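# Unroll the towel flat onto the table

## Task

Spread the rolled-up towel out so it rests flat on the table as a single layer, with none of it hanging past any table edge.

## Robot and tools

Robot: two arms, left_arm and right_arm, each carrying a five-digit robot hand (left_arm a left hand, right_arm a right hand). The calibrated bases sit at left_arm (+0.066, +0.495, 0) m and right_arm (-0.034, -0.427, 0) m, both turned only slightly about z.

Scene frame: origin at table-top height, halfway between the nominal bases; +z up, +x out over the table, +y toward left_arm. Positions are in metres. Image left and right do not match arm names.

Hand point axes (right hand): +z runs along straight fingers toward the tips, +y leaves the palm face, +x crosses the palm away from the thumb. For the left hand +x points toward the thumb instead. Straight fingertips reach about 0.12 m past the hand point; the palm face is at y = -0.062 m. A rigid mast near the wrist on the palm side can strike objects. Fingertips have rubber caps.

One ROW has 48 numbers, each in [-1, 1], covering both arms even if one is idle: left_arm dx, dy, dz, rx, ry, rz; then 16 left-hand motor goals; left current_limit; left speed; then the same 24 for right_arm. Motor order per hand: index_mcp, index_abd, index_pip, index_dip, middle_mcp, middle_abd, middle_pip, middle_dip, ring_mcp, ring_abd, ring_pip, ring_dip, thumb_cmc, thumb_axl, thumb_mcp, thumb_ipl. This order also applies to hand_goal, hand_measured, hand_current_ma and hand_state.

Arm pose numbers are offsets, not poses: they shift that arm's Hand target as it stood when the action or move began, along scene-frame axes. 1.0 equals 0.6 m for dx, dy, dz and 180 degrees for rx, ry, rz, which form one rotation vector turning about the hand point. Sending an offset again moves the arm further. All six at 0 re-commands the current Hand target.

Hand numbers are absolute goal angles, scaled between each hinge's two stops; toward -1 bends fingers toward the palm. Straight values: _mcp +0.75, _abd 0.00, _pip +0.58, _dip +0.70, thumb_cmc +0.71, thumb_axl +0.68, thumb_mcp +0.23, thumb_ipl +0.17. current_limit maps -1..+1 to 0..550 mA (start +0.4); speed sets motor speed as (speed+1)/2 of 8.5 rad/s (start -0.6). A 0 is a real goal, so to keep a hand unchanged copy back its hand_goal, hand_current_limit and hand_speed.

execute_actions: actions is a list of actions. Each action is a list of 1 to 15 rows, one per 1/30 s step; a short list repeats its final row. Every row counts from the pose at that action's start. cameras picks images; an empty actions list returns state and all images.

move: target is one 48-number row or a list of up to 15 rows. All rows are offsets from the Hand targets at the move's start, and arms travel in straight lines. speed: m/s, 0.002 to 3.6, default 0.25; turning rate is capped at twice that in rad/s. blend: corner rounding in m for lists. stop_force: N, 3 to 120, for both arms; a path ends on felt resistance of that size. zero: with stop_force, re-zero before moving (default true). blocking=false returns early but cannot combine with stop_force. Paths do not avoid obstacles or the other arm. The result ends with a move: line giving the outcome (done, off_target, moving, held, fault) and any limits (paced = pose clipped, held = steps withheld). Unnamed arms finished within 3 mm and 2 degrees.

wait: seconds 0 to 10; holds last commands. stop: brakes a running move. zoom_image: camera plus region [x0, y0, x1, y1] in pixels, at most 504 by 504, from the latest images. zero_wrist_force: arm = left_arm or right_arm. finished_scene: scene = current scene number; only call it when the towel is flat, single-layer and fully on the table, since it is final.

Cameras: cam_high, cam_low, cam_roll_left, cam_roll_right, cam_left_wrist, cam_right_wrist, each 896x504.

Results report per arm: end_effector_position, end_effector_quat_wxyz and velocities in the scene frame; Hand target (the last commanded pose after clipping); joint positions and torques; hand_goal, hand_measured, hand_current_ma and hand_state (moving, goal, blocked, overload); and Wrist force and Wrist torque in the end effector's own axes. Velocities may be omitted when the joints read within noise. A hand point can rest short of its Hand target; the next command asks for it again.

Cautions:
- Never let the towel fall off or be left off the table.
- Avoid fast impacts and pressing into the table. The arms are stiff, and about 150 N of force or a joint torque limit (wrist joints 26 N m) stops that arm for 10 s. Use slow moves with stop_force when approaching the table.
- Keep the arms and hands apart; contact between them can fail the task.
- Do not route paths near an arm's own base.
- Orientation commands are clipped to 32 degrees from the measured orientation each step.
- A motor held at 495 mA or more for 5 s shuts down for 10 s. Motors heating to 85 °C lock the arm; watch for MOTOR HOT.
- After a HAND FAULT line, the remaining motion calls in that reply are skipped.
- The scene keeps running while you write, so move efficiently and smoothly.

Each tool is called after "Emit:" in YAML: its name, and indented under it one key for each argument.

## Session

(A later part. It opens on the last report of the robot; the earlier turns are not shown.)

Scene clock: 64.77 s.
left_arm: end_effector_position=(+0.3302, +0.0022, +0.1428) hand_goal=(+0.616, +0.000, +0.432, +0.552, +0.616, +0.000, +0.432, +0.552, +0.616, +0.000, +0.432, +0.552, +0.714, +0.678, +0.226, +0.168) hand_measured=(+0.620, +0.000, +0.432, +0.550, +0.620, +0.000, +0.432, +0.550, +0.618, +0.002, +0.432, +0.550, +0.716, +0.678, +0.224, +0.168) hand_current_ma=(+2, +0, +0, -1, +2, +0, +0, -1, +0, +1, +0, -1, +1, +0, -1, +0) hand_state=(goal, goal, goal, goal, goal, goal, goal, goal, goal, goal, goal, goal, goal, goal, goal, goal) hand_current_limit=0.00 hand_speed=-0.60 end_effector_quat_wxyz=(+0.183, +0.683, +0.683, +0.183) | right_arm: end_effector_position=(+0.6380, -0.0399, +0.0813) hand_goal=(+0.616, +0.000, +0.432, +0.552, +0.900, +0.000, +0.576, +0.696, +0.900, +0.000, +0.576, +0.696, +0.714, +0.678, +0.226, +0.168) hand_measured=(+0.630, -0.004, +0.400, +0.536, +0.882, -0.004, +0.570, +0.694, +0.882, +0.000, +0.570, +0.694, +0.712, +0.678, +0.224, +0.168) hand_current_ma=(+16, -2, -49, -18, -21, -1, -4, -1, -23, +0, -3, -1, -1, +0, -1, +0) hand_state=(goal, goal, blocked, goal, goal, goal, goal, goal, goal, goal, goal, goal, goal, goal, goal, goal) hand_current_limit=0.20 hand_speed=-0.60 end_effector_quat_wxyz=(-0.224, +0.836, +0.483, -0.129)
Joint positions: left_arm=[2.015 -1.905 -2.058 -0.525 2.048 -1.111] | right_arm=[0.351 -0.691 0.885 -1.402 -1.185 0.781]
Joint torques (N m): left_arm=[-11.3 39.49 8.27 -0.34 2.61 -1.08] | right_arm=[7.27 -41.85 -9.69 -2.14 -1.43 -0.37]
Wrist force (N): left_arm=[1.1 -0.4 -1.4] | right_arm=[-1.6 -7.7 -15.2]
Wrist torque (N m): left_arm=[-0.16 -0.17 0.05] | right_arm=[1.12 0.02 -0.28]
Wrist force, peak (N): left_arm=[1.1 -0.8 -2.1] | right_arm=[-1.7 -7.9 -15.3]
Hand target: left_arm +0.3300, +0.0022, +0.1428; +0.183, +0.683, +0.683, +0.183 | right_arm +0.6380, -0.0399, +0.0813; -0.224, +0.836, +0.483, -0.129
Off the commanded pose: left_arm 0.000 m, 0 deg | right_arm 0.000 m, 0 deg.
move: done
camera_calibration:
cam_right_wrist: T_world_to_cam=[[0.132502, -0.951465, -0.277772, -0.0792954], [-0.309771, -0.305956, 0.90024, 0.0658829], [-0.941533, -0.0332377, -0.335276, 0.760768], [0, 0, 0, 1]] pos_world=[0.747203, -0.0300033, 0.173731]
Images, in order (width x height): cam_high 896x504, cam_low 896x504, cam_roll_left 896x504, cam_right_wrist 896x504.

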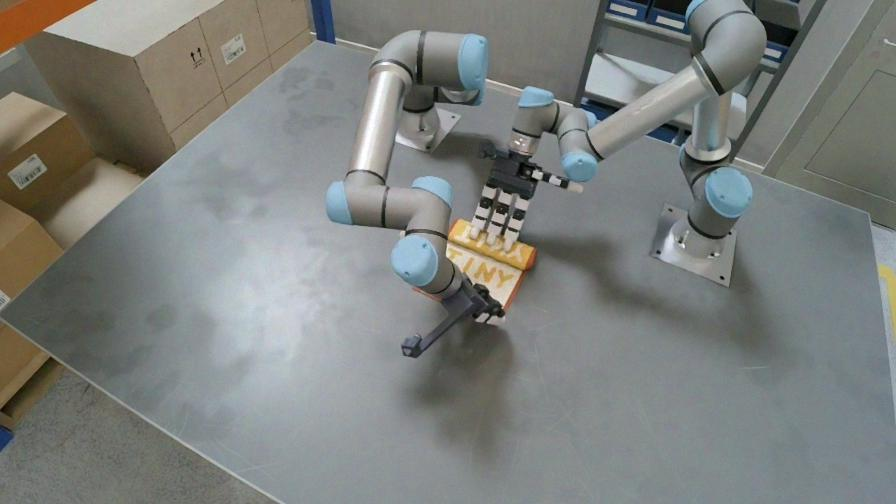

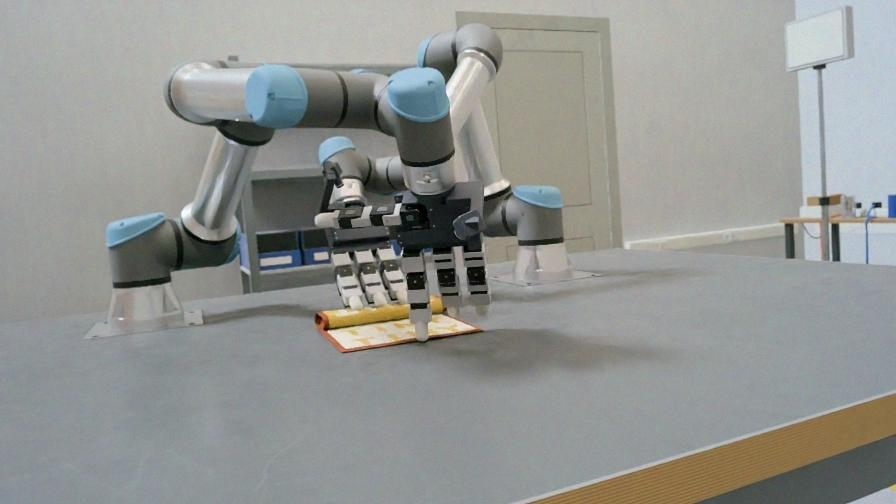

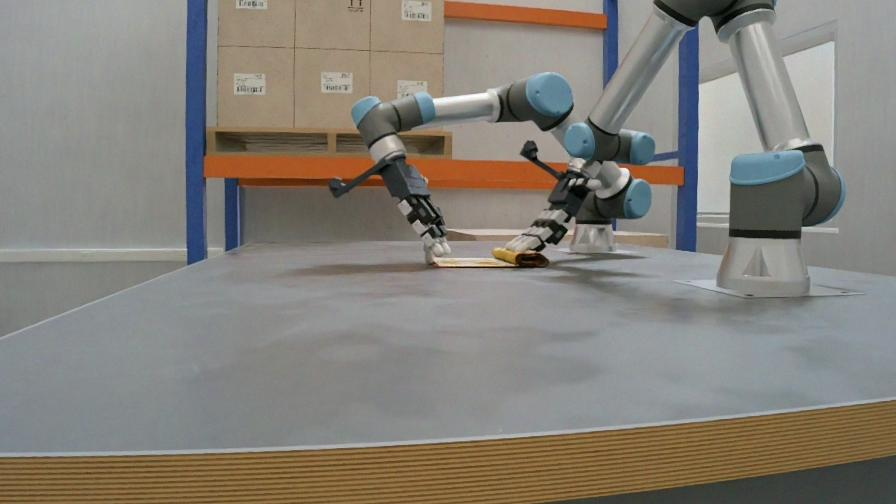

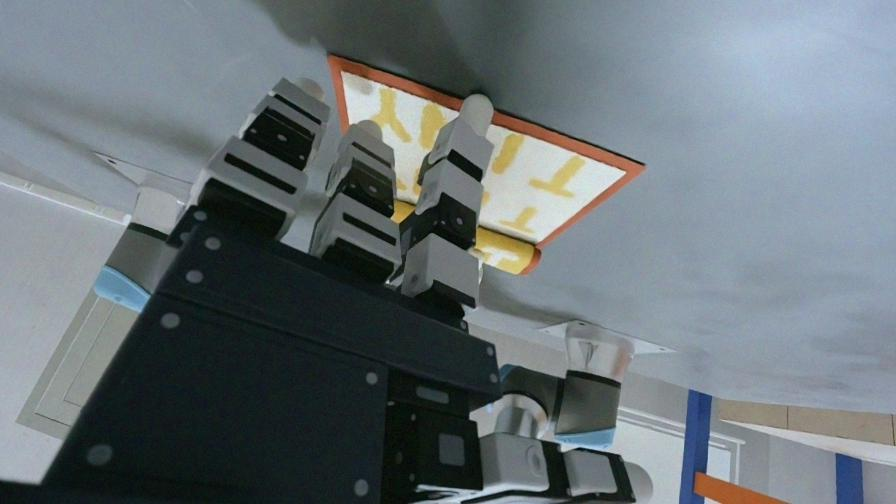

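Emit:
move:
  target:
    - [0,0,0.06,0,0,0,0.616,0,0.431,0.551,0.616,0,0.431,0.551,0.616,0,0.431,0.551,0.714,0.678,0.226,0.168,0.0,-0.6,0,0,0,0,0,0,0.616,0,0.431,0.551,0.9,0,0.576,0.696,0.9,0,0.576,0.696,0.714,0.678,0.226,0.168,0.2,-0.6]
    - [0.065,0,0.06,0,0,0,0.616,0,0.431,0.551,0.616,0,0.431,0.551,0.616,0,0.431,0.551,0.714,0.678,0.226,0.168,0.0,-0.6,0,0,0,0,0,0,0.616,0,0.431,0.551,0.9,0,0.576,0.696,0.9,0,0.576,0.696,0.714,0.678,0.226,0.168,0.2,-0.6]
    - [0.065,0,0.004,0,0,0,0.616,0,0.431,0.551,0.616,0,0.431,0.551,0.616,0,0.431,0.551,0.714,0.678,0.226,0.168,0.0,-0.6,0,0,0,0,0,0,0.616,0,0.431,0.551,0.9,0,0.576,0.696,0.9,0,0.576,0.696,0.714,0.678,0.226,0.168,0.2,-0.6]
    - [-0.062,0,-0.004,0,0,0,0.616,0,0.431,0.551,0.616,0,0.431,0.551,0.616,0,0.431,0.551,0.714,0.678,0.226,0.168,0.0,-0.6,0,0,0,0,0,0,0.616,0,0.431,0.551,0.9,0,0.576,0.696,0.9,0,0.576,0.696,0.714,0.678,0.226,0.168,0.2,-0.6]
  speed: [0.15,0.15,0.08,0.06]
  blend: [0.01,0.01,0,0]
  cameras: ["cam_high","cam_roll_left","cam_right_wrist","cam_roll_right"]

Emit:
zoom_image:
  camera: "cam_roll_left"
  region: [405, 175, 565, 285]

Emit:
zoom_image:
  camera: "cam_high"
  region: [400, 210, 560, 340]

Scene clock: 68.50 s.
left_arm: end_effector_position=(+0.2930, +0.0022, +0.1404) hand_goal=(+0.616, +0.000, +0.432, +0.552, +0.616, +0.000, +0.432, +0.552, +0.616, +0.000, +0.432, +0.552, +0.714, +0.678, +0.226, +0.168) hand_measured=(+0.618, +0.000, +0.432, +0.550, +0.620, +0.000, +0.432, +0.550, +0.618, +0.002, +0.432, +0.550, +0.716, +0.678, +0.224, +0.168) hand_current_ma=(+1, +0, +0, -1, +1, +0, +0, -1, +1, +1, +0, -1, +1, +0, -1, +0) hand_state=(goal, goal, goal, goal, goal, goal, goal, goal, goal, goal, goal, goal, goal, goal, goal, goal) hand_current_limit=0.00 hand_speed=-0.60 end_effector_quat_wxyz=(+0.183, +0.683, +0.683, +0.183) | right_arm: end_effector_position=(+0.6380, -0.0399, +0.0813) hand_goal=(+0.616, +0.000, +0.432, +0.552, +0.900, +0.000, +0.576, +0.696, +0.900, +0.000, +0.576, +0.696, +0.714, +0.678, +0.226, +0.168) hand_measured=(+0.630, -0.004, +0.400, +0.536, +0.882, -0.004, +0.570, +0.694, +0.882, +0.000, +0.570, +0.694, +0.712, +0.678, +0.224, +0.168) hand_current_ma=(+16, -2, -49, -18, -21, -1, -4, -1, -23, +0, -3, -1, -1, +0, -1, +0) hand_state=(goal, goal, blocked, goal, goal, goal, goal, goal, goal, goal, goal, goal, goal, goal, goal, goal) hand_current_limit=0.20 hand_speed=-0.60 end_effector_quat_wxyz=(-0.224, +0.836, +0.483, -0.129)
Joint positions: left_arm=[1.946 -1.894 -2.07 -0.559 2.063 -1.187] | right_arm=[0.351 -0.691 0.885 -1.402 -1.185 0.781]
Joint torques (N m): left_arm=[-8.64 39.19 8.55 -0.16 2.89 -1.14] | right_arm=[6.84 -42.37 -9.53 -2.09 -1.35 -0.53]
Wrist force (N): left_arm=[1.1 -0.7 -1.3] | right_arm=[-1.6 -7.5 -15.0]
Wrist torque (N m): left_arm=[-0.17 -0.19 0.07] | right_arm=[1.14 0.04 -0.28]
Wrist force, peak (N): left_arm=[1.2 -1.0 -2.0] | right_arm=[-1.8 -7.9 -15.4]
Hand target: left_arm +0.2928, +0.0022, +0.1404; +0.183, +0.683, +0.683, +0.183 | right_arm +0.6380, -0.0399, +0.0813; -0.224, +0.836, +0.483, -0.129
Off the commanded pose: left_arm 0.000 m, 0 deg | right_arm 0.000 m, 0 deg.
move: done
camera_calibration:
cam_right_wrist: T_world_to_cam=[[0.132502, -0.951465, -0.277772, -0.0792954], [-0.309771, -0.305956, 0.90024, 0.0658829], [-0.941533, -0.0332377, -0.335276, 0.760768], [0, 0, 0, 1]] pos_world=[0.747203, -0.0300033, 0.173731]
Images, in order (width x height): cam_high 896x504, cam_roll_left 896x504, cam_roll_right 896x504, cam_right_wrist 896x504.

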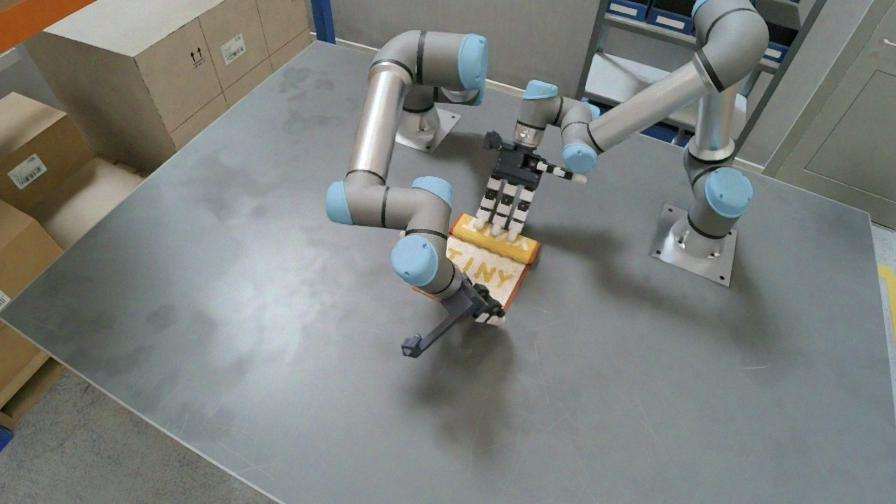

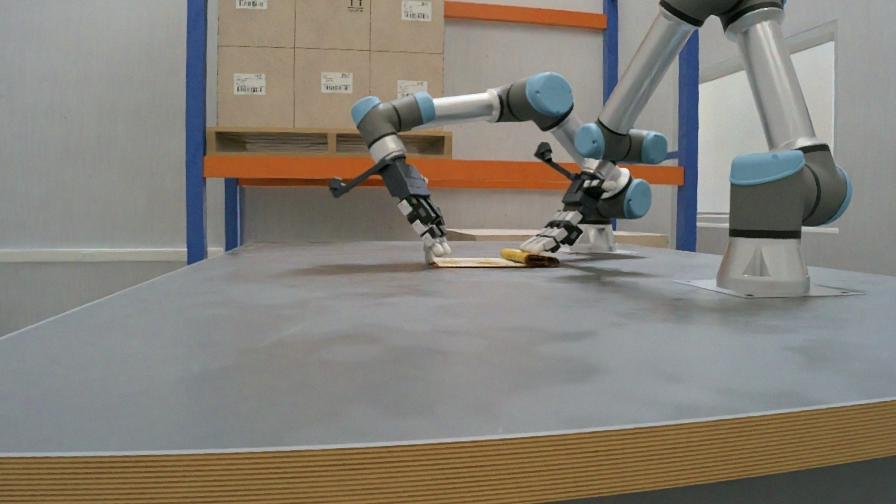

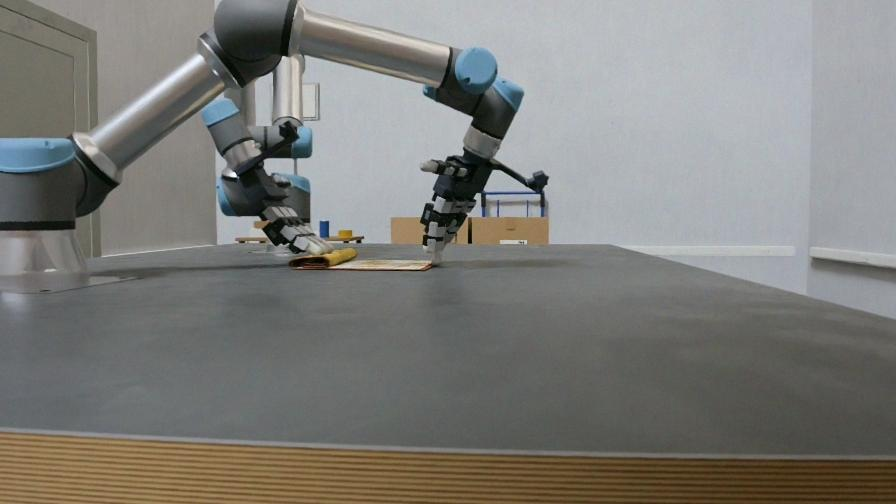

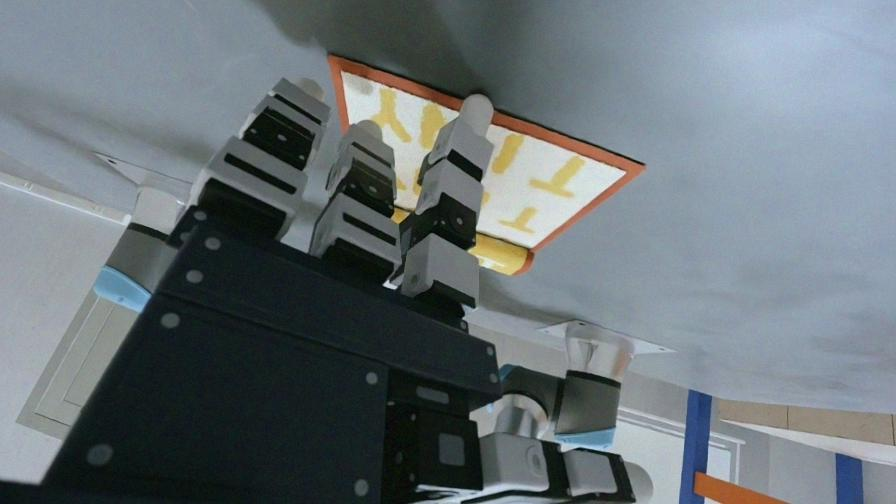

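Scaled by 3.150 from the camera's 896x504 image, which has a finer 1280x720 frame.

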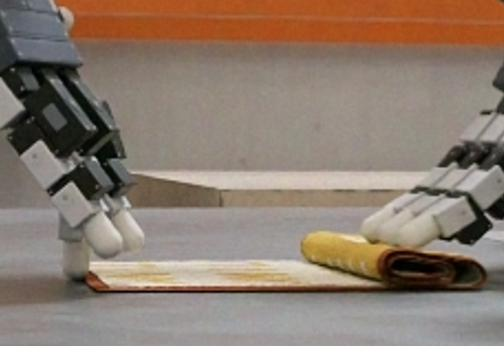

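Scaled by 3.150 from the camera's 896x504 image, which has a finer 1280x720 frame.

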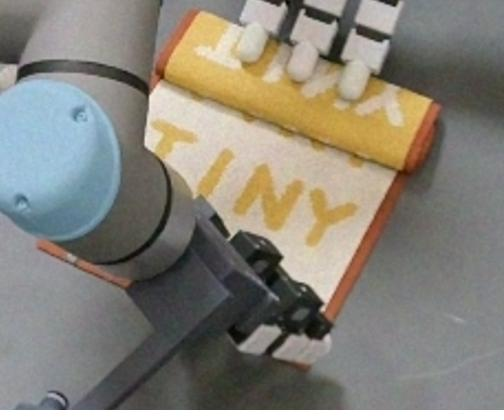

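Emit:
zoom_image:
  camera: "cam_roll_left"
  region: [495, 230, 575, 280]

Emit:
zoom_image:
  camera: "cam_roll_right"
  region: [280, 230, 360, 280]

Scaled by 6.300 from the camera's 896x504 image, which has a finer 1280x720 frame.

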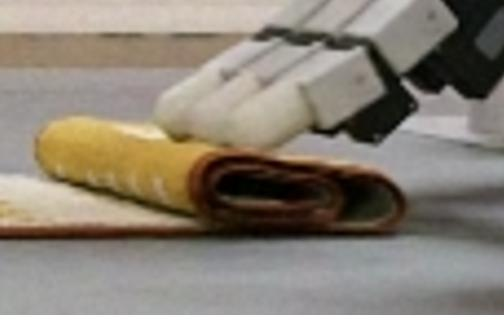

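Scaled by 6.300 from the camera's 896x504 image, which has a finer 1280x720 frame.

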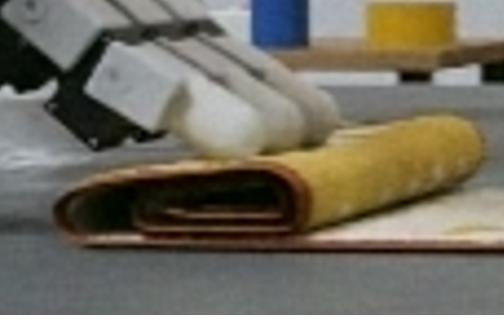

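Emit:
move:
  target:
    - [0,0,0.06,0,0,0,0.616,0,0.431,0.551,0.616,0,0.431,0.551,0.616,0,0.431,0.551,0.714,0.678,0.226,0.168,0.0,-0.6,0,0,0,0,0,0,0.616,0,0.431,0.551,0.9,0,0.576,0.696,0.9,0,0.576,0.696,0.714,0.678,0.226,0.168,0.2,-0.6]
    - [0.125,0,0.06,0,0,0,0.616,0,0.431,0.551,0.616,0,0.431,0.551,0.616,0,0.431,0.551,0.714,0.678,0.226,0.168,0.0,-0.6,0,0,0,0,0,0,0.616,0,0.431,0.551,0.9,0,0.576,0.696,0.9,0,0.576,0.696,0.714,0.678,0.226,0.168,0.2,-0.6]
    - [0.125,0,-0.001,0,0,0,0.616,0,0.431,0.551,0.616,0,0.431,0.551,0.616,0,0.431,0.551,0.714,0.678,0.226,0.168,0.0,-0.6,0,0,0,0,0,0,0.616,0,0.431,0.551,0.9,0,0.576,0.696,0.9,0,0.576,0.696,0.714,0.678,0.226,0.168,0.2,-0.6]
    - [-0.02,0,-0.007,0,0,0,0.616,0,0.431,0.551,0.616,0,0.431,0.551,0.616,0,0.431,0.551,0.714,0.678,0.226,0.168,0.0,-0.6,0,0,0,0,0,0,0.616,0,0.431,0.551,0.9,0,0.576,0.696,0.9,0,0.576,0.696,0.714,0.678,0.226,0.168,0.2,-0.6]
  speed: [0.15,0.15,0.08,0.06]
  blend: [0.01,0.01,0,0]
  cameras: ["cam_high","cam_roll_left","cam_right_wrist","cam_roll_right"]

Emit:
zoom_image:
  camera: "cam_roll_left"
  region: [495, 220, 595, 280]

Emit:
zoom_image:
  camera: "cam_high"
  region: [400, 190, 560, 320]

Scene clock: 72.87 s.
left_arm: end_effector_position=(+0.2810, +0.0022, +0.1362) hand_goal=(+0.616, +0.000, +0.432, +0.552, +0.616, +0.000, +0.432, +0.552, +0.616, +0.000, +0.432, +0.552, +0.714, +0.678, +0.226, +0.168) hand_measured=(+0.608, +0.000, +0.426, +0.550, +0.612, +0.000, +0.428, +0.550, +0.614, +0.002, +0.430, +0.550, +0.716, +0.678, +0.224, +0.168) hand_current_ma=(-4, +0, -3, -1, -2, +0, -1, -1, -1, +1, -1, -1, +1, +0, -1, +0) hand_state=(goal, goal, goal, goal, goal, goal, goal, goal, goal, goal, goal, goal, goal, goal, goal, goal) hand_current_limit=0.00 hand_speed=-0.60 end_effector_quat_wxyz=(+0.183, +0.683, +0.683, +0.183) | right_arm: end_effector_position=(+0.6380, -0.0399, +0.0813) hand_goal=(+0.616, +0.000, +0.432, +0.552, +0.900, +0.000, +0.576, +0.696, +0.900, +0.000, +0.576, +0.696, +0.714, +0.678, +0.226, +0.168) hand_measured=(+0.630, -0.004, +0.400, +0.536, +0.882, -0.004, +0.570, +0.694, +0.882, +0.000, +0.570, +0.694, +0.712, +0.678, +0.224, +0.168) hand_current_ma=(+16, -2, -48, -18, -21, -1, -4, -1, -23, +0, -3, -1, -1, +0, -1, +0) hand_state=(goal, goal, blocked, goal, goal, goal, goal, goal, goal, goal, goal, goal, goal, goal, goal, goal) hand_current_limit=0.20 hand_speed=-0.60 end_effector_quat_wxyz=(-0.224, +0.836, +0.483, -0.129)
Joint positions: left_arm=[1.923 -1.898 -2.076 -0.562 2.067 -1.213] | right_arm=[0.351 -0.691 0.885 -1.402 -1.185 0.781]
Joint torques (N m): left_arm=[-8.95 37.89 7.66 -1.12 2.42 -1.22] | right_arm=[7.02 -42.18 -9.98 -2.14 -1.27 -0.96]
Wrist force (N): left_arm=[1.2 1.1 -1.3] | right_arm=[-1.6 -7.1 -14.6]
Wrist torque (N m): left_arm=[-0.26 -0.17 0.03] | right_arm=[1.16 0.03 -0.28]
Wrist force, peak (N): left_arm=[1.2 1.6 -1.9] | right_arm=[-1.6 -7.6 -15.4]
Hand target: left_arm +0.2808, +0.0022, +0.1362; +0.183, +0.683, +0.683, +0.183 | right_arm +0.6380, -0.0399, +0.0813; -0.224, +0.836, +0.483, -0.129
Off the commanded pose: left_arm 0.000 m, 0 deg | right_arm 0.000 m, 0 deg.
move: done
camera_calibration:
cam_right_wrist: T_world_to_cam=[[0.132502, -0.951465, -0.277772, -0.0792954], [-0.309771, -0.305956, 0.90024, 0.0658829], [-0.941533, -0.0332377, -0.335276, 0.760768], [0, 0, 0, 1]] pos_world=[0.747203, -0.0300033, 0.173731]
Images, in order (width x height): cam_high 896x504, cam_roll_left 896x504, cam_roll_right 896x504, cam_right_wrist 896x504.

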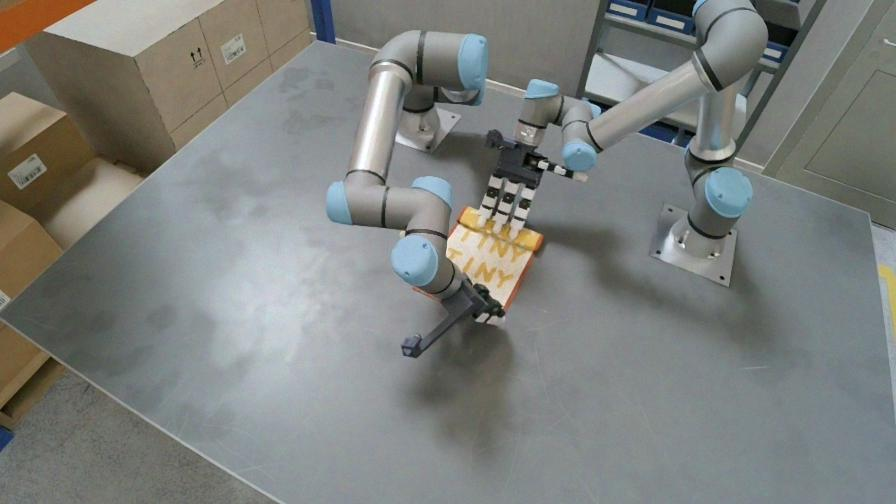

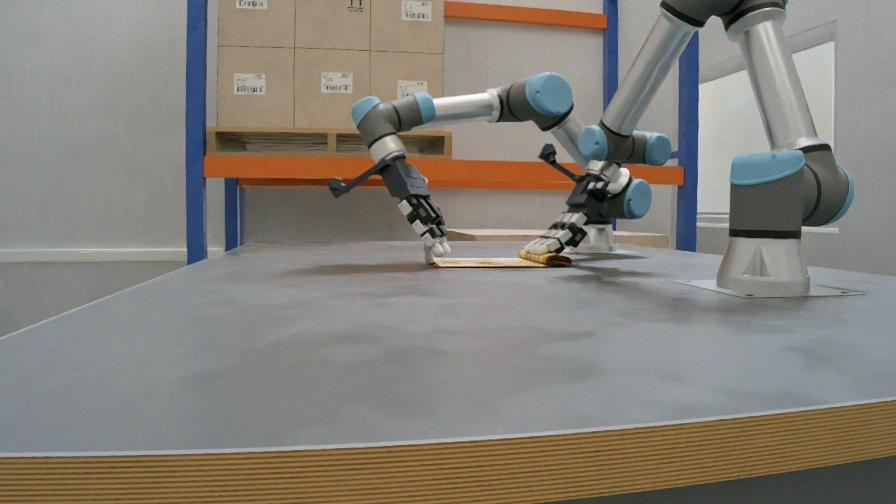

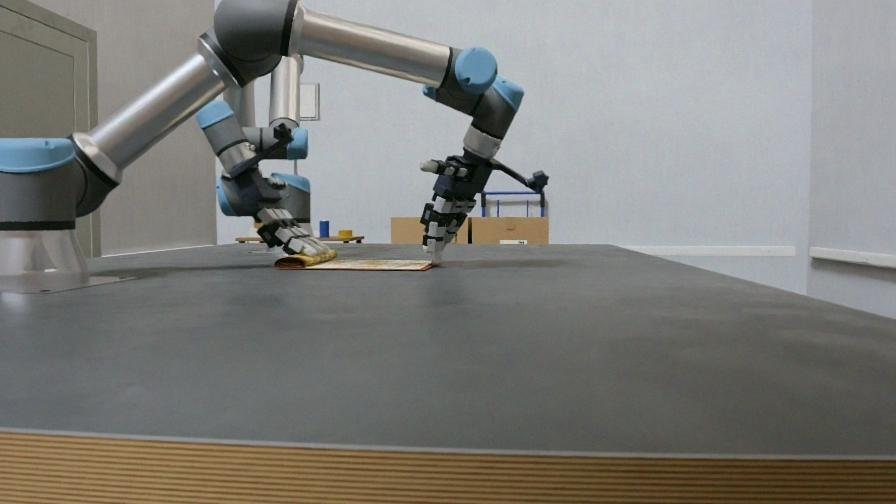

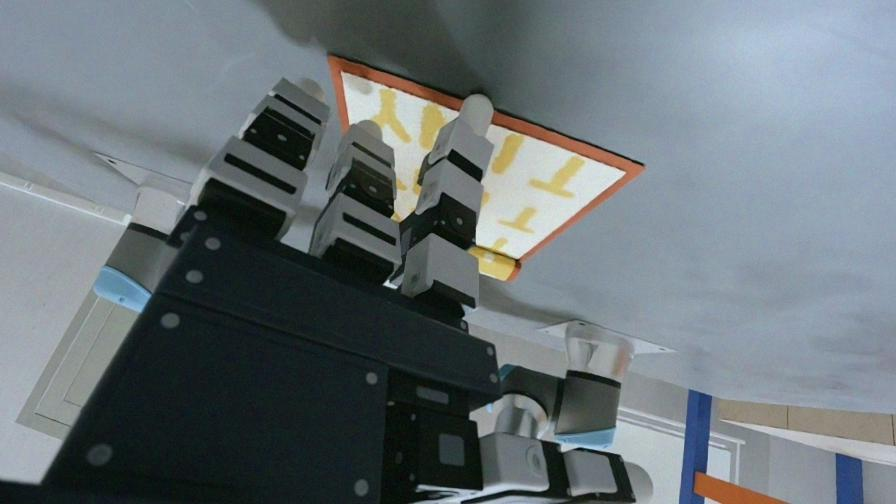

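Scaled by 5.040 from the camera's 896x504 image, which has a finer 1280x720 frame.

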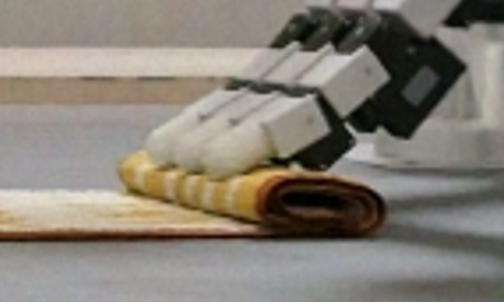

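Scaled by 3.150 from the camera's 896x504 image, which has a finer 1280x720 frame.

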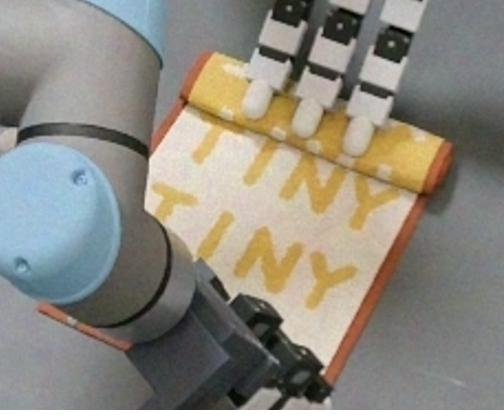

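Emit:
move:
  target:
    - [0,0,0.06,0,0,0,0.616,0,0.431,0.551,0.616,0,0.431,0.551,0.616,0,0.431,0.551,0.714,0.678,0.226,0.168,0.0,-0.6,0,0,0,0,0,0,0.616,0,0.431,0.551,0.9,0,0.576,0.696,0.9,0,0.576,0.696,0.714,0.678,0.226,0.168,0.2,-0.6]
    - [0.053,0,0.06,0,0,0,0.616,0,0.431,0.551,0.616,0,0.431,0.551,0.616,0,0.431,0.551,0.714,0.678,0.226,0.168,0.0,-0.6,0,0,0,0,0,0,0.616,0,0.431,0.551,0.9,0,0.576,0.696,0.9,0,0.576,0.696,0.714,0.678,0.226,0.168,0.2,-0.6]
    - [0.053,0,0.003,0,0,0,0.616,0,0.431,0.551,0.616,0,0.431,0.551,0.616,0,0.431,0.551,0.714,0.678,0.226,0.168,0.0,-0.6,0,0,0,0,0,0,0.616,0,0.431,0.551,0.9,0,0.576,0.696,0.9,0,0.576,0.696,0.714,0.678,0.226,0.168,0.2,-0.6]
    - [-0.065,0,-0.003,0,0,0,0.616,0,0.431,0.551,0.616,0,0.431,0.551,0.616,0,0.431,0.551,0.714,0.678,0.226,0.168,0.0,-0.6,0,0,0,0,0,0,0.616,0,0.431,0.551,0.9,0,0.576,0.696,0.9,0,0.576,0.696,0.714,0.678,0.226,0.168,0.2,-0.6]
  speed: [0.15,0.15,0.08,0.06]
  blend: [0.01,0.01,0,0]
  cameras: ["cam_high","cam_roll_left","cam_right_wrist","cam_roll_right"]

Emit:
zoom_image:
  camera: "cam_roll_left"
  region: [495, 220, 615, 280]

Emit:
zoom_image:
  camera: "cam_high"
  region: [400, 190, 560, 320]

Scene clock: 76.53 s.
left_arm: end_effector_position=(+0.2420, +0.0022, +0.1344) hand_goal=(+0.616, +0.000, +0.432, +0.552, +0.616, +0.000, +0.432, +0.552, +0.616, +0.000, +0.432, +0.552, +0.714, +0.678, +0.226, +0.168) hand_measured=(+0.606, +0.000, +0.424, +0.548, +0.606, +0.000, +0.424, +0.548, +0.608, +0.002, +0.426, +0.546, +0.716, +0.678, +0.224, +0.168) hand_current_ma=(-7, +0, -5, -2, -7, +0, -4, -1, -5, +1, -3, -3, +1, +0, -1, +0) hand_state=(goal, goal, goal, goal, goal, goal, goal, goal, goal, goal, goal, goal, goal, goal, goal, goal) hand_current_limit=0.00 hand_speed=-0.60 end_effector_quat_wxyz=(+0.183, +0.683, +0.683, +0.183) | right_arm: end_effector_position=(+0.6380, -0.0399, +0.0813) hand_goal=(+0.616, +0.000, +0.432, +0.552, +0.900, +0.000, +0.576, +0.696, +0.900, +0.000, +0.576, +0.696, +0.714, +0.678, +0.226, +0.168) hand_measured=(+0.630, -0.004, +0.400, +0.536, +0.882, -0.004, +0.570, +0.694, +0.882, +0.000, +0.570, +0.694, +0.712, +0.678, +0.224, +0.168) hand_current_ma=(+16, -2, -48, -18, -21, -1, -4, -1, -23, +0, -3, -1, -1, +0, -1, +0) hand_state=(goal, goal, blocked, goal, goal, goal, goal, goal, goal, goal, goal, goal, goal, goal, goal, goal) hand_current_limit=0.20 hand_speed=-0.60 end_effector_quat_wxyz=(-0.224, +0.836, +0.483, -0.129)
Joint positions: left_arm=[1.848 -1.892 -2.077 -0.608 2.078 -1.297] | right_arm=[0.351 -0.691 0.885 -1.402 -1.185 0.781]
Joint torques (N m): left_arm=[-9.19 37.78 24.05 -0.53 2.3 -1.22] | right_arm=[6.65 -42.77 -9.66 -2.13 -1.29 -1.2]
Wrist force (N): left_arm=[1.1 2.1 -2.1] | right_arm=[-1.7 -7.4 -14.9]
Wrist torque (N m): left_arm=[-0.26 -0.17 0.00] | right_arm=[1.14 0.04 -0.29]
Wrist force, peak (N): left_arm=[1.4 3.0 -3.8] | right_arm=[-1.6 -7.9 -15.3]
Hand target: left_arm +0.2418, +0.0022, +0.1344; +0.183, +0.683, +0.683, +0.183 | right_arm +0.6380, -0.0399, +0.0813; -0.224, +0.836, +0.483, -0.129
Off the commanded pose: left_arm 0.000 m, 0 deg | right_arm 0.000 m, 0 deg.
move: done
camera_calibration:
cam_right_wrist: T_world_to_cam=[[0.132502, -0.951465, -0.277772, -0.0792954], [-0.309771, -0.305956, 0.90024, 0.0658829], [-0.941533, -0.0332377, -0.335276, 0.760768], [0, 0, 0, 1]] pos_world=[0.747203, -0.0300033, 0.173731]
Images, in order (width x height): cam_high 896x504, cam_roll_left 896x504, cam_roll_right 896x504, cam_right_wrist 896x504.

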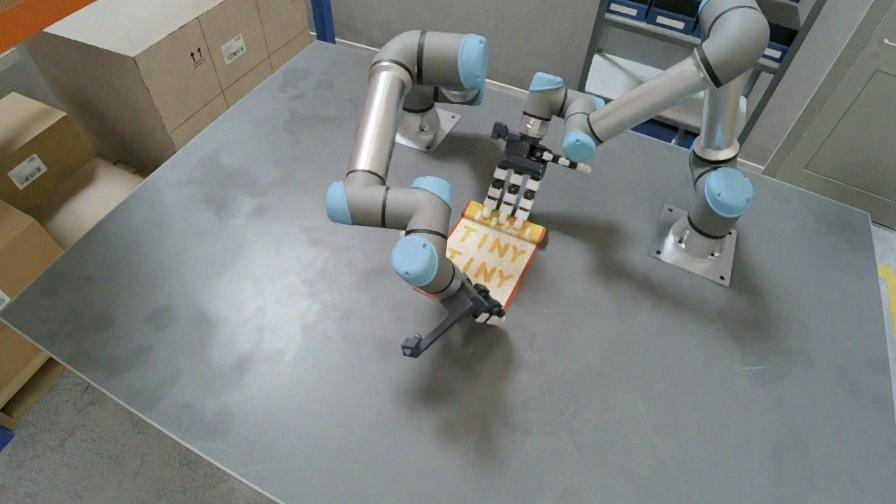

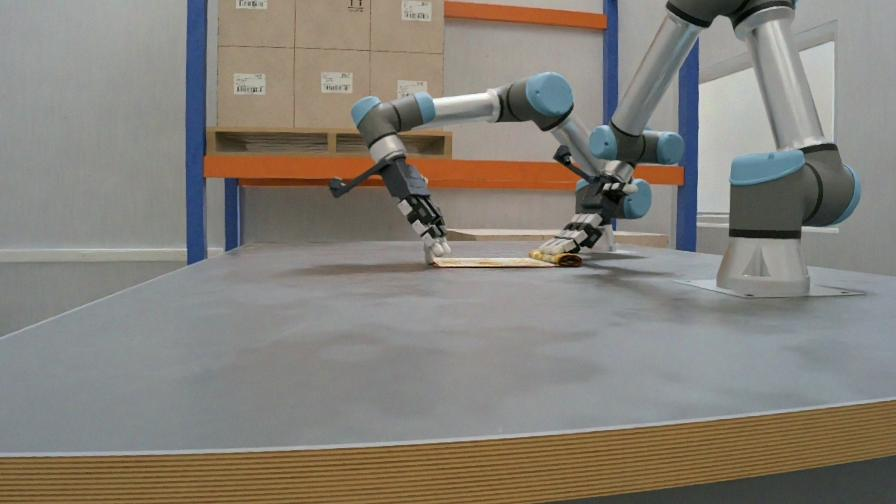

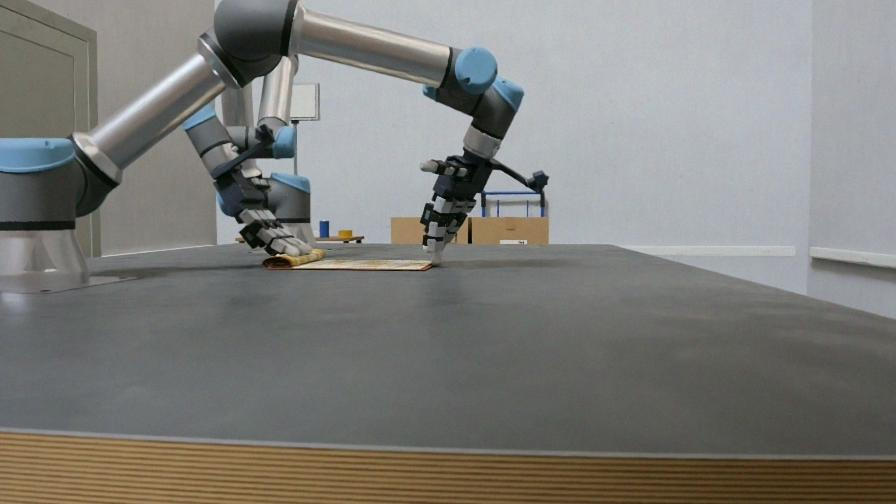

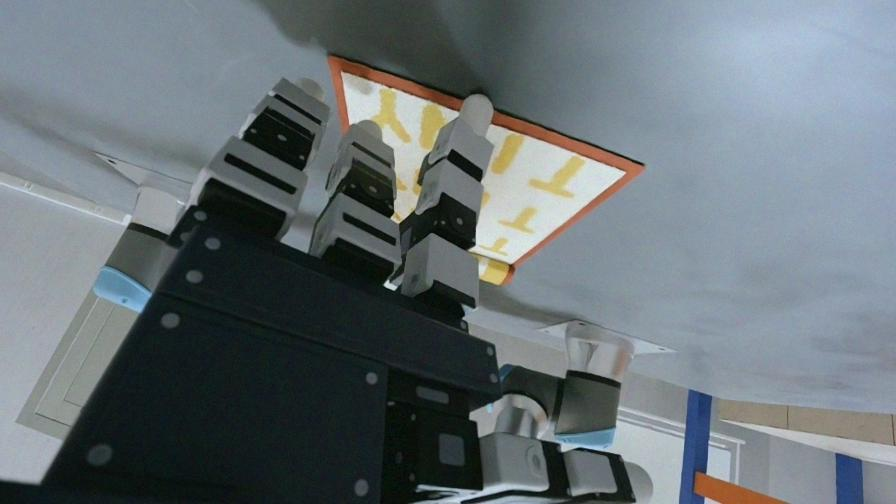

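Scaled by 4.200 from the camera's 896x504 image, which has a finer 1280x720 frame.

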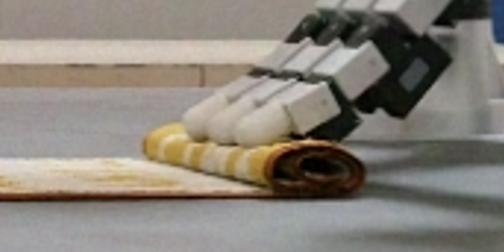

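Scaled by 3.150 from the camera's 896x504 image, which has a finer 1280x720 frame.

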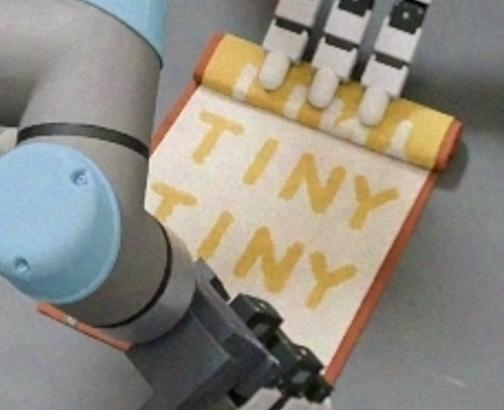

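Emit:
move:
  target:
    - [0,0,0.06,0,0,0,0.616,0,0.431,0.551,0.616,0,0.431,0.551,0.616,0,0.431,0.551,0.714,0.678,0.226,0.168,0.0,-0.6,0,0,0,0,0,0,0.616,0,0.431,0.551,0.9,0,0.576,0.696,0.9,0,0.576,0.696,0.714,0.678,0.226,0.168,0.2,-0.6]
    - [0.074,0,0.06,0,0,0,0.616,0,0.431,0.551,0.616,0,0.431,0.551,0.616,0,0.431,0.551,0.714,0.678,0.226,0.168,0.0,-0.6,0,0,0,0,0,0,0.616,0,0.431,0.551,0.9,0,0.576,0.696,0.9,0,0.576,0.696,0.714,0.678,0.226,0.168,0.2,-0.6]
    - [0.074,0,0.005,0,0,0,0.616,0,0.431,0.551,0.616,0,0.431,0.551,0.616,0,0.431,0.551,0.714,0.678,0.226,0.168,0.0,-0.6,0,0,0,0,0,0,0.616,0,0.431,0.551,0.9,0,0.576,0.696,0.9,0,0.576,0.696,0.714,0.678,0.226,0.168,0.2,-0.6]
    - [-0.05,0,-0.002,0,0,0,0.616,0,0.431,0.551,0.616,0,0.431,0.551,0.616,0,0.431,0.551,0.714,0.678,0.226,0.168,0.0,-0.6,0,0,0,0,0,0,0.616,0,0.431,0.551,0.9,0,0.576,0.696,0.9,0,0.576,0.696,0.714,0.678,0.226,0.168,0.2,-0.6]
  speed: [0.15,0.15,0.08,0.06]
  blend: [0.01,0.01,0,0]
  cameras: ["cam_high","cam_roll_left","cam_right_wrist","cam_roll_right"]

Emit:
zoom_image:
  camera: "cam_roll_left"
  region: [495, 220, 615, 280]

Emit:
zoom_image:
  camera: "cam_high"
  region: [400, 190, 560, 320]

Scene clock: 80.13 s.
left_arm: end_effector_position=(+0.2120, +0.0022, +0.1333) hand_goal=(+0.616, +0.000, +0.432, +0.552, +0.616, +0.000, +0.432, +0.552, +0.616, +0.000, +0.432, +0.552, +0.714, +0.678, +0.226, +0.168) hand_measured=(+0.608, +0.000, +0.426, +0.548, +0.610, +0.000, +0.428, +0.548, +0.612, +0.002, +0.428, +0.548, +0.716, +0.678, +0.224, +0.168) hand_current_ma=(-4, +0, -3, -1, -3, +0, -2, -1, -2, +1, -1, -1, +1, +0, -1, +0) hand_state=(goal, goal, goal, goal, goal, goal, goal, goal, goal, goal, goal, goal, goal, goal, goal, goal) hand_current_limit=0.00 hand_speed=-0.60 end_effector_quat_wxyz=(+0.183, +0.683, +0.683, +0.183) | right_arm: end_effector_position=(+0.6380, -0.0399, +0.0813) hand_goal=(+0.616, +0.000, +0.432, +0.552, +0.900, +0.000, +0.576, +0.696, +0.900, +0.000, +0.576, +0.696, +0.714, +0.678, +0.226, +0.168) hand_measured=(+0.630, -0.004, +0.400, +0.536, +0.882, -0.004, +0.570, +0.694, +0.882, +0.000, +0.570, +0.694, +0.712, +0.678, +0.224, +0.168) hand_current_ma=(+16, -2, -48, -18, -21, -1, -4, -1, -23, +0, -3, -1, -1, +0, -1, +0) hand_state=(goal, goal, blocked, goal, goal, goal, goal, goal, goal, goal, goal, goal, goal, goal, goal, goal) hand_current_limit=0.20 hand_speed=-0.60 end_effector_quat_wxyz=(-0.224, +0.836, +0.483, -0.129)
Joint positions: left_arm=[1.789 -1.89 -2.072 -0.648 2.085 -1.364] | right_arm=[0.351 -0.691 0.885 -1.402 -1.185 0.781]
Joint torques (N m): left_arm=[-12.33 21.49 25.33 -0.2 2.45 -1.33] | right_arm=[6.86 -42.5 -9.82 -2.02 -1.2 -1.54]
Wrist force (N): left_arm=[1.3 1.6 -1.9] | right_arm=[-1.8 -7.7 -15.0]
Wrist torque (N m): left_arm=[-0.28 -0.19 0.04] | right_arm=[1.11 0.06 -0.30]
Wrist force, peak (N): left_arm=[0.7 3.2 -4.1] | right_arm=[-1.6 -7.7 -15.4]
Hand target: left_arm +0.2118, +0.0022, +0.1332; +0.183, +0.683, +0.683, +0.183 | right_arm +0.6380, -0.0399, +0.0813; -0.224, +0.836, +0.483, -0.129
Off the commanded pose: left_arm 0.000 m, 0 deg | right_arm 0.000 m, 0 deg.
move: done
camera_calibration:
cam_right_wrist: T_world_to_cam=[[0.132502, -0.951465, -0.277772, -0.0792954], [-0.309771, -0.305956, 0.90024, 0.0658829], [-0.941533, -0.0332377, -0.335276, 0.760768], [0, 0, 0, 1]] pos_world=[0.747203, -0.0300033, 0.173731]
Images, in order (width x height): cam_high 896x504, cam_roll_left 896x504, cam_roll_right 896x504, cam_right_wrist 896x504.

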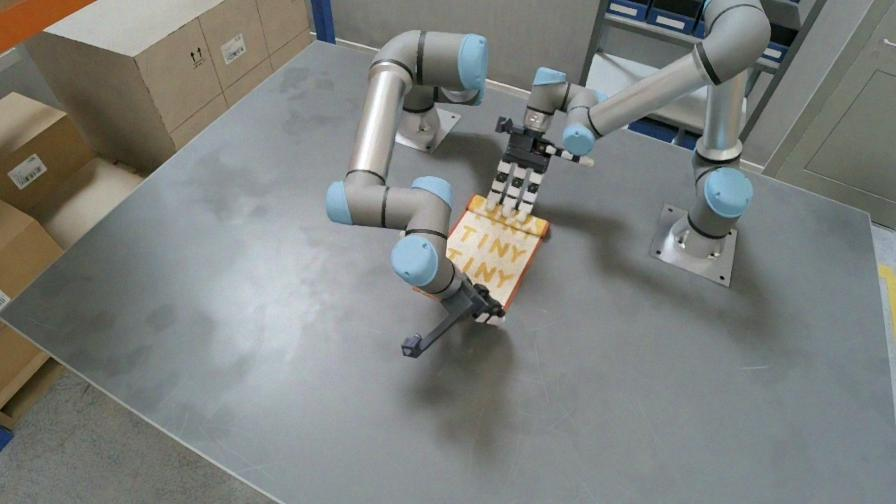

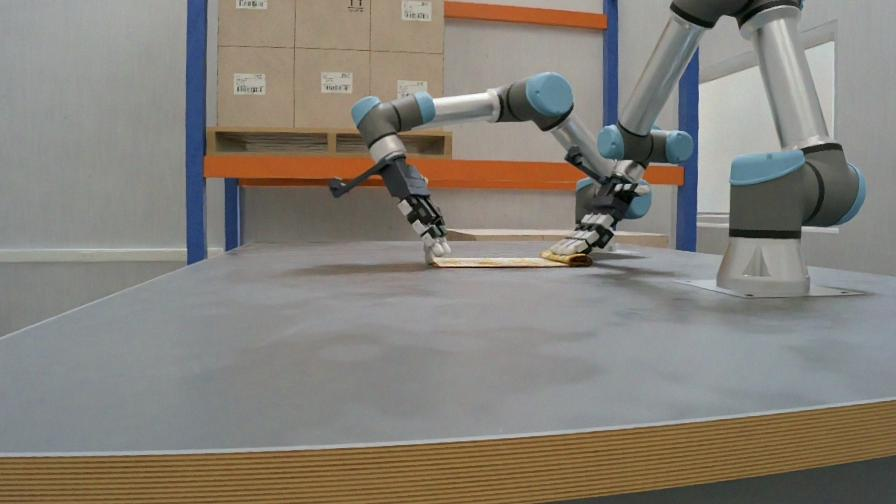

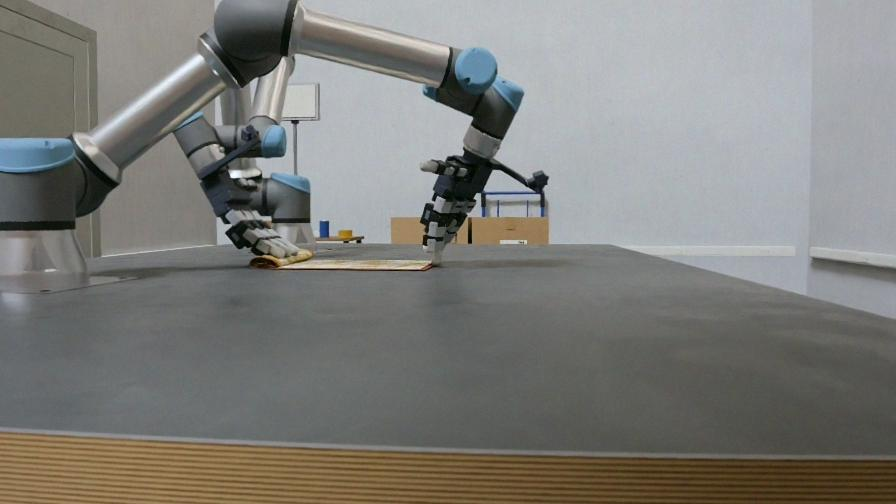

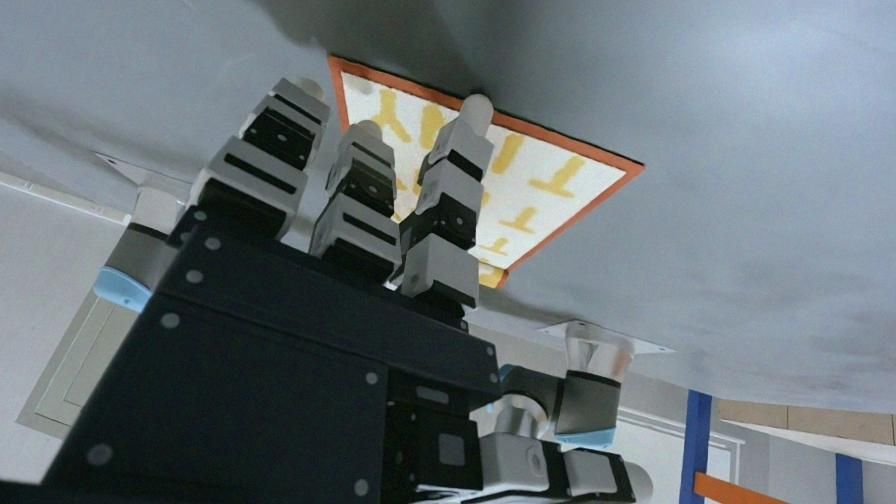

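Scaled by 4.200 from the camera's 896x504 image, which has a finer 1280x720 frame.

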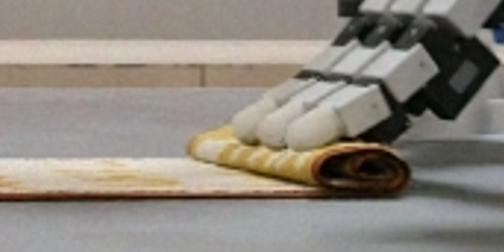

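Scaled by 3.150 from the camera's 896x504 image, which has a finer 1280x720 frame.

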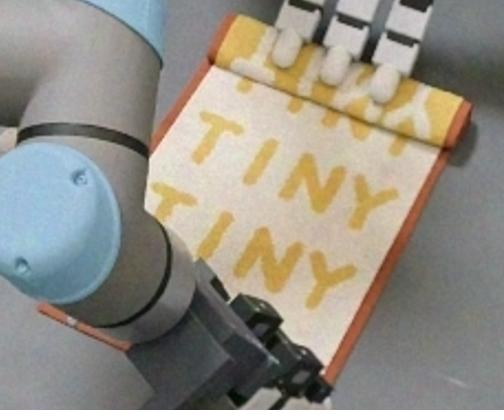

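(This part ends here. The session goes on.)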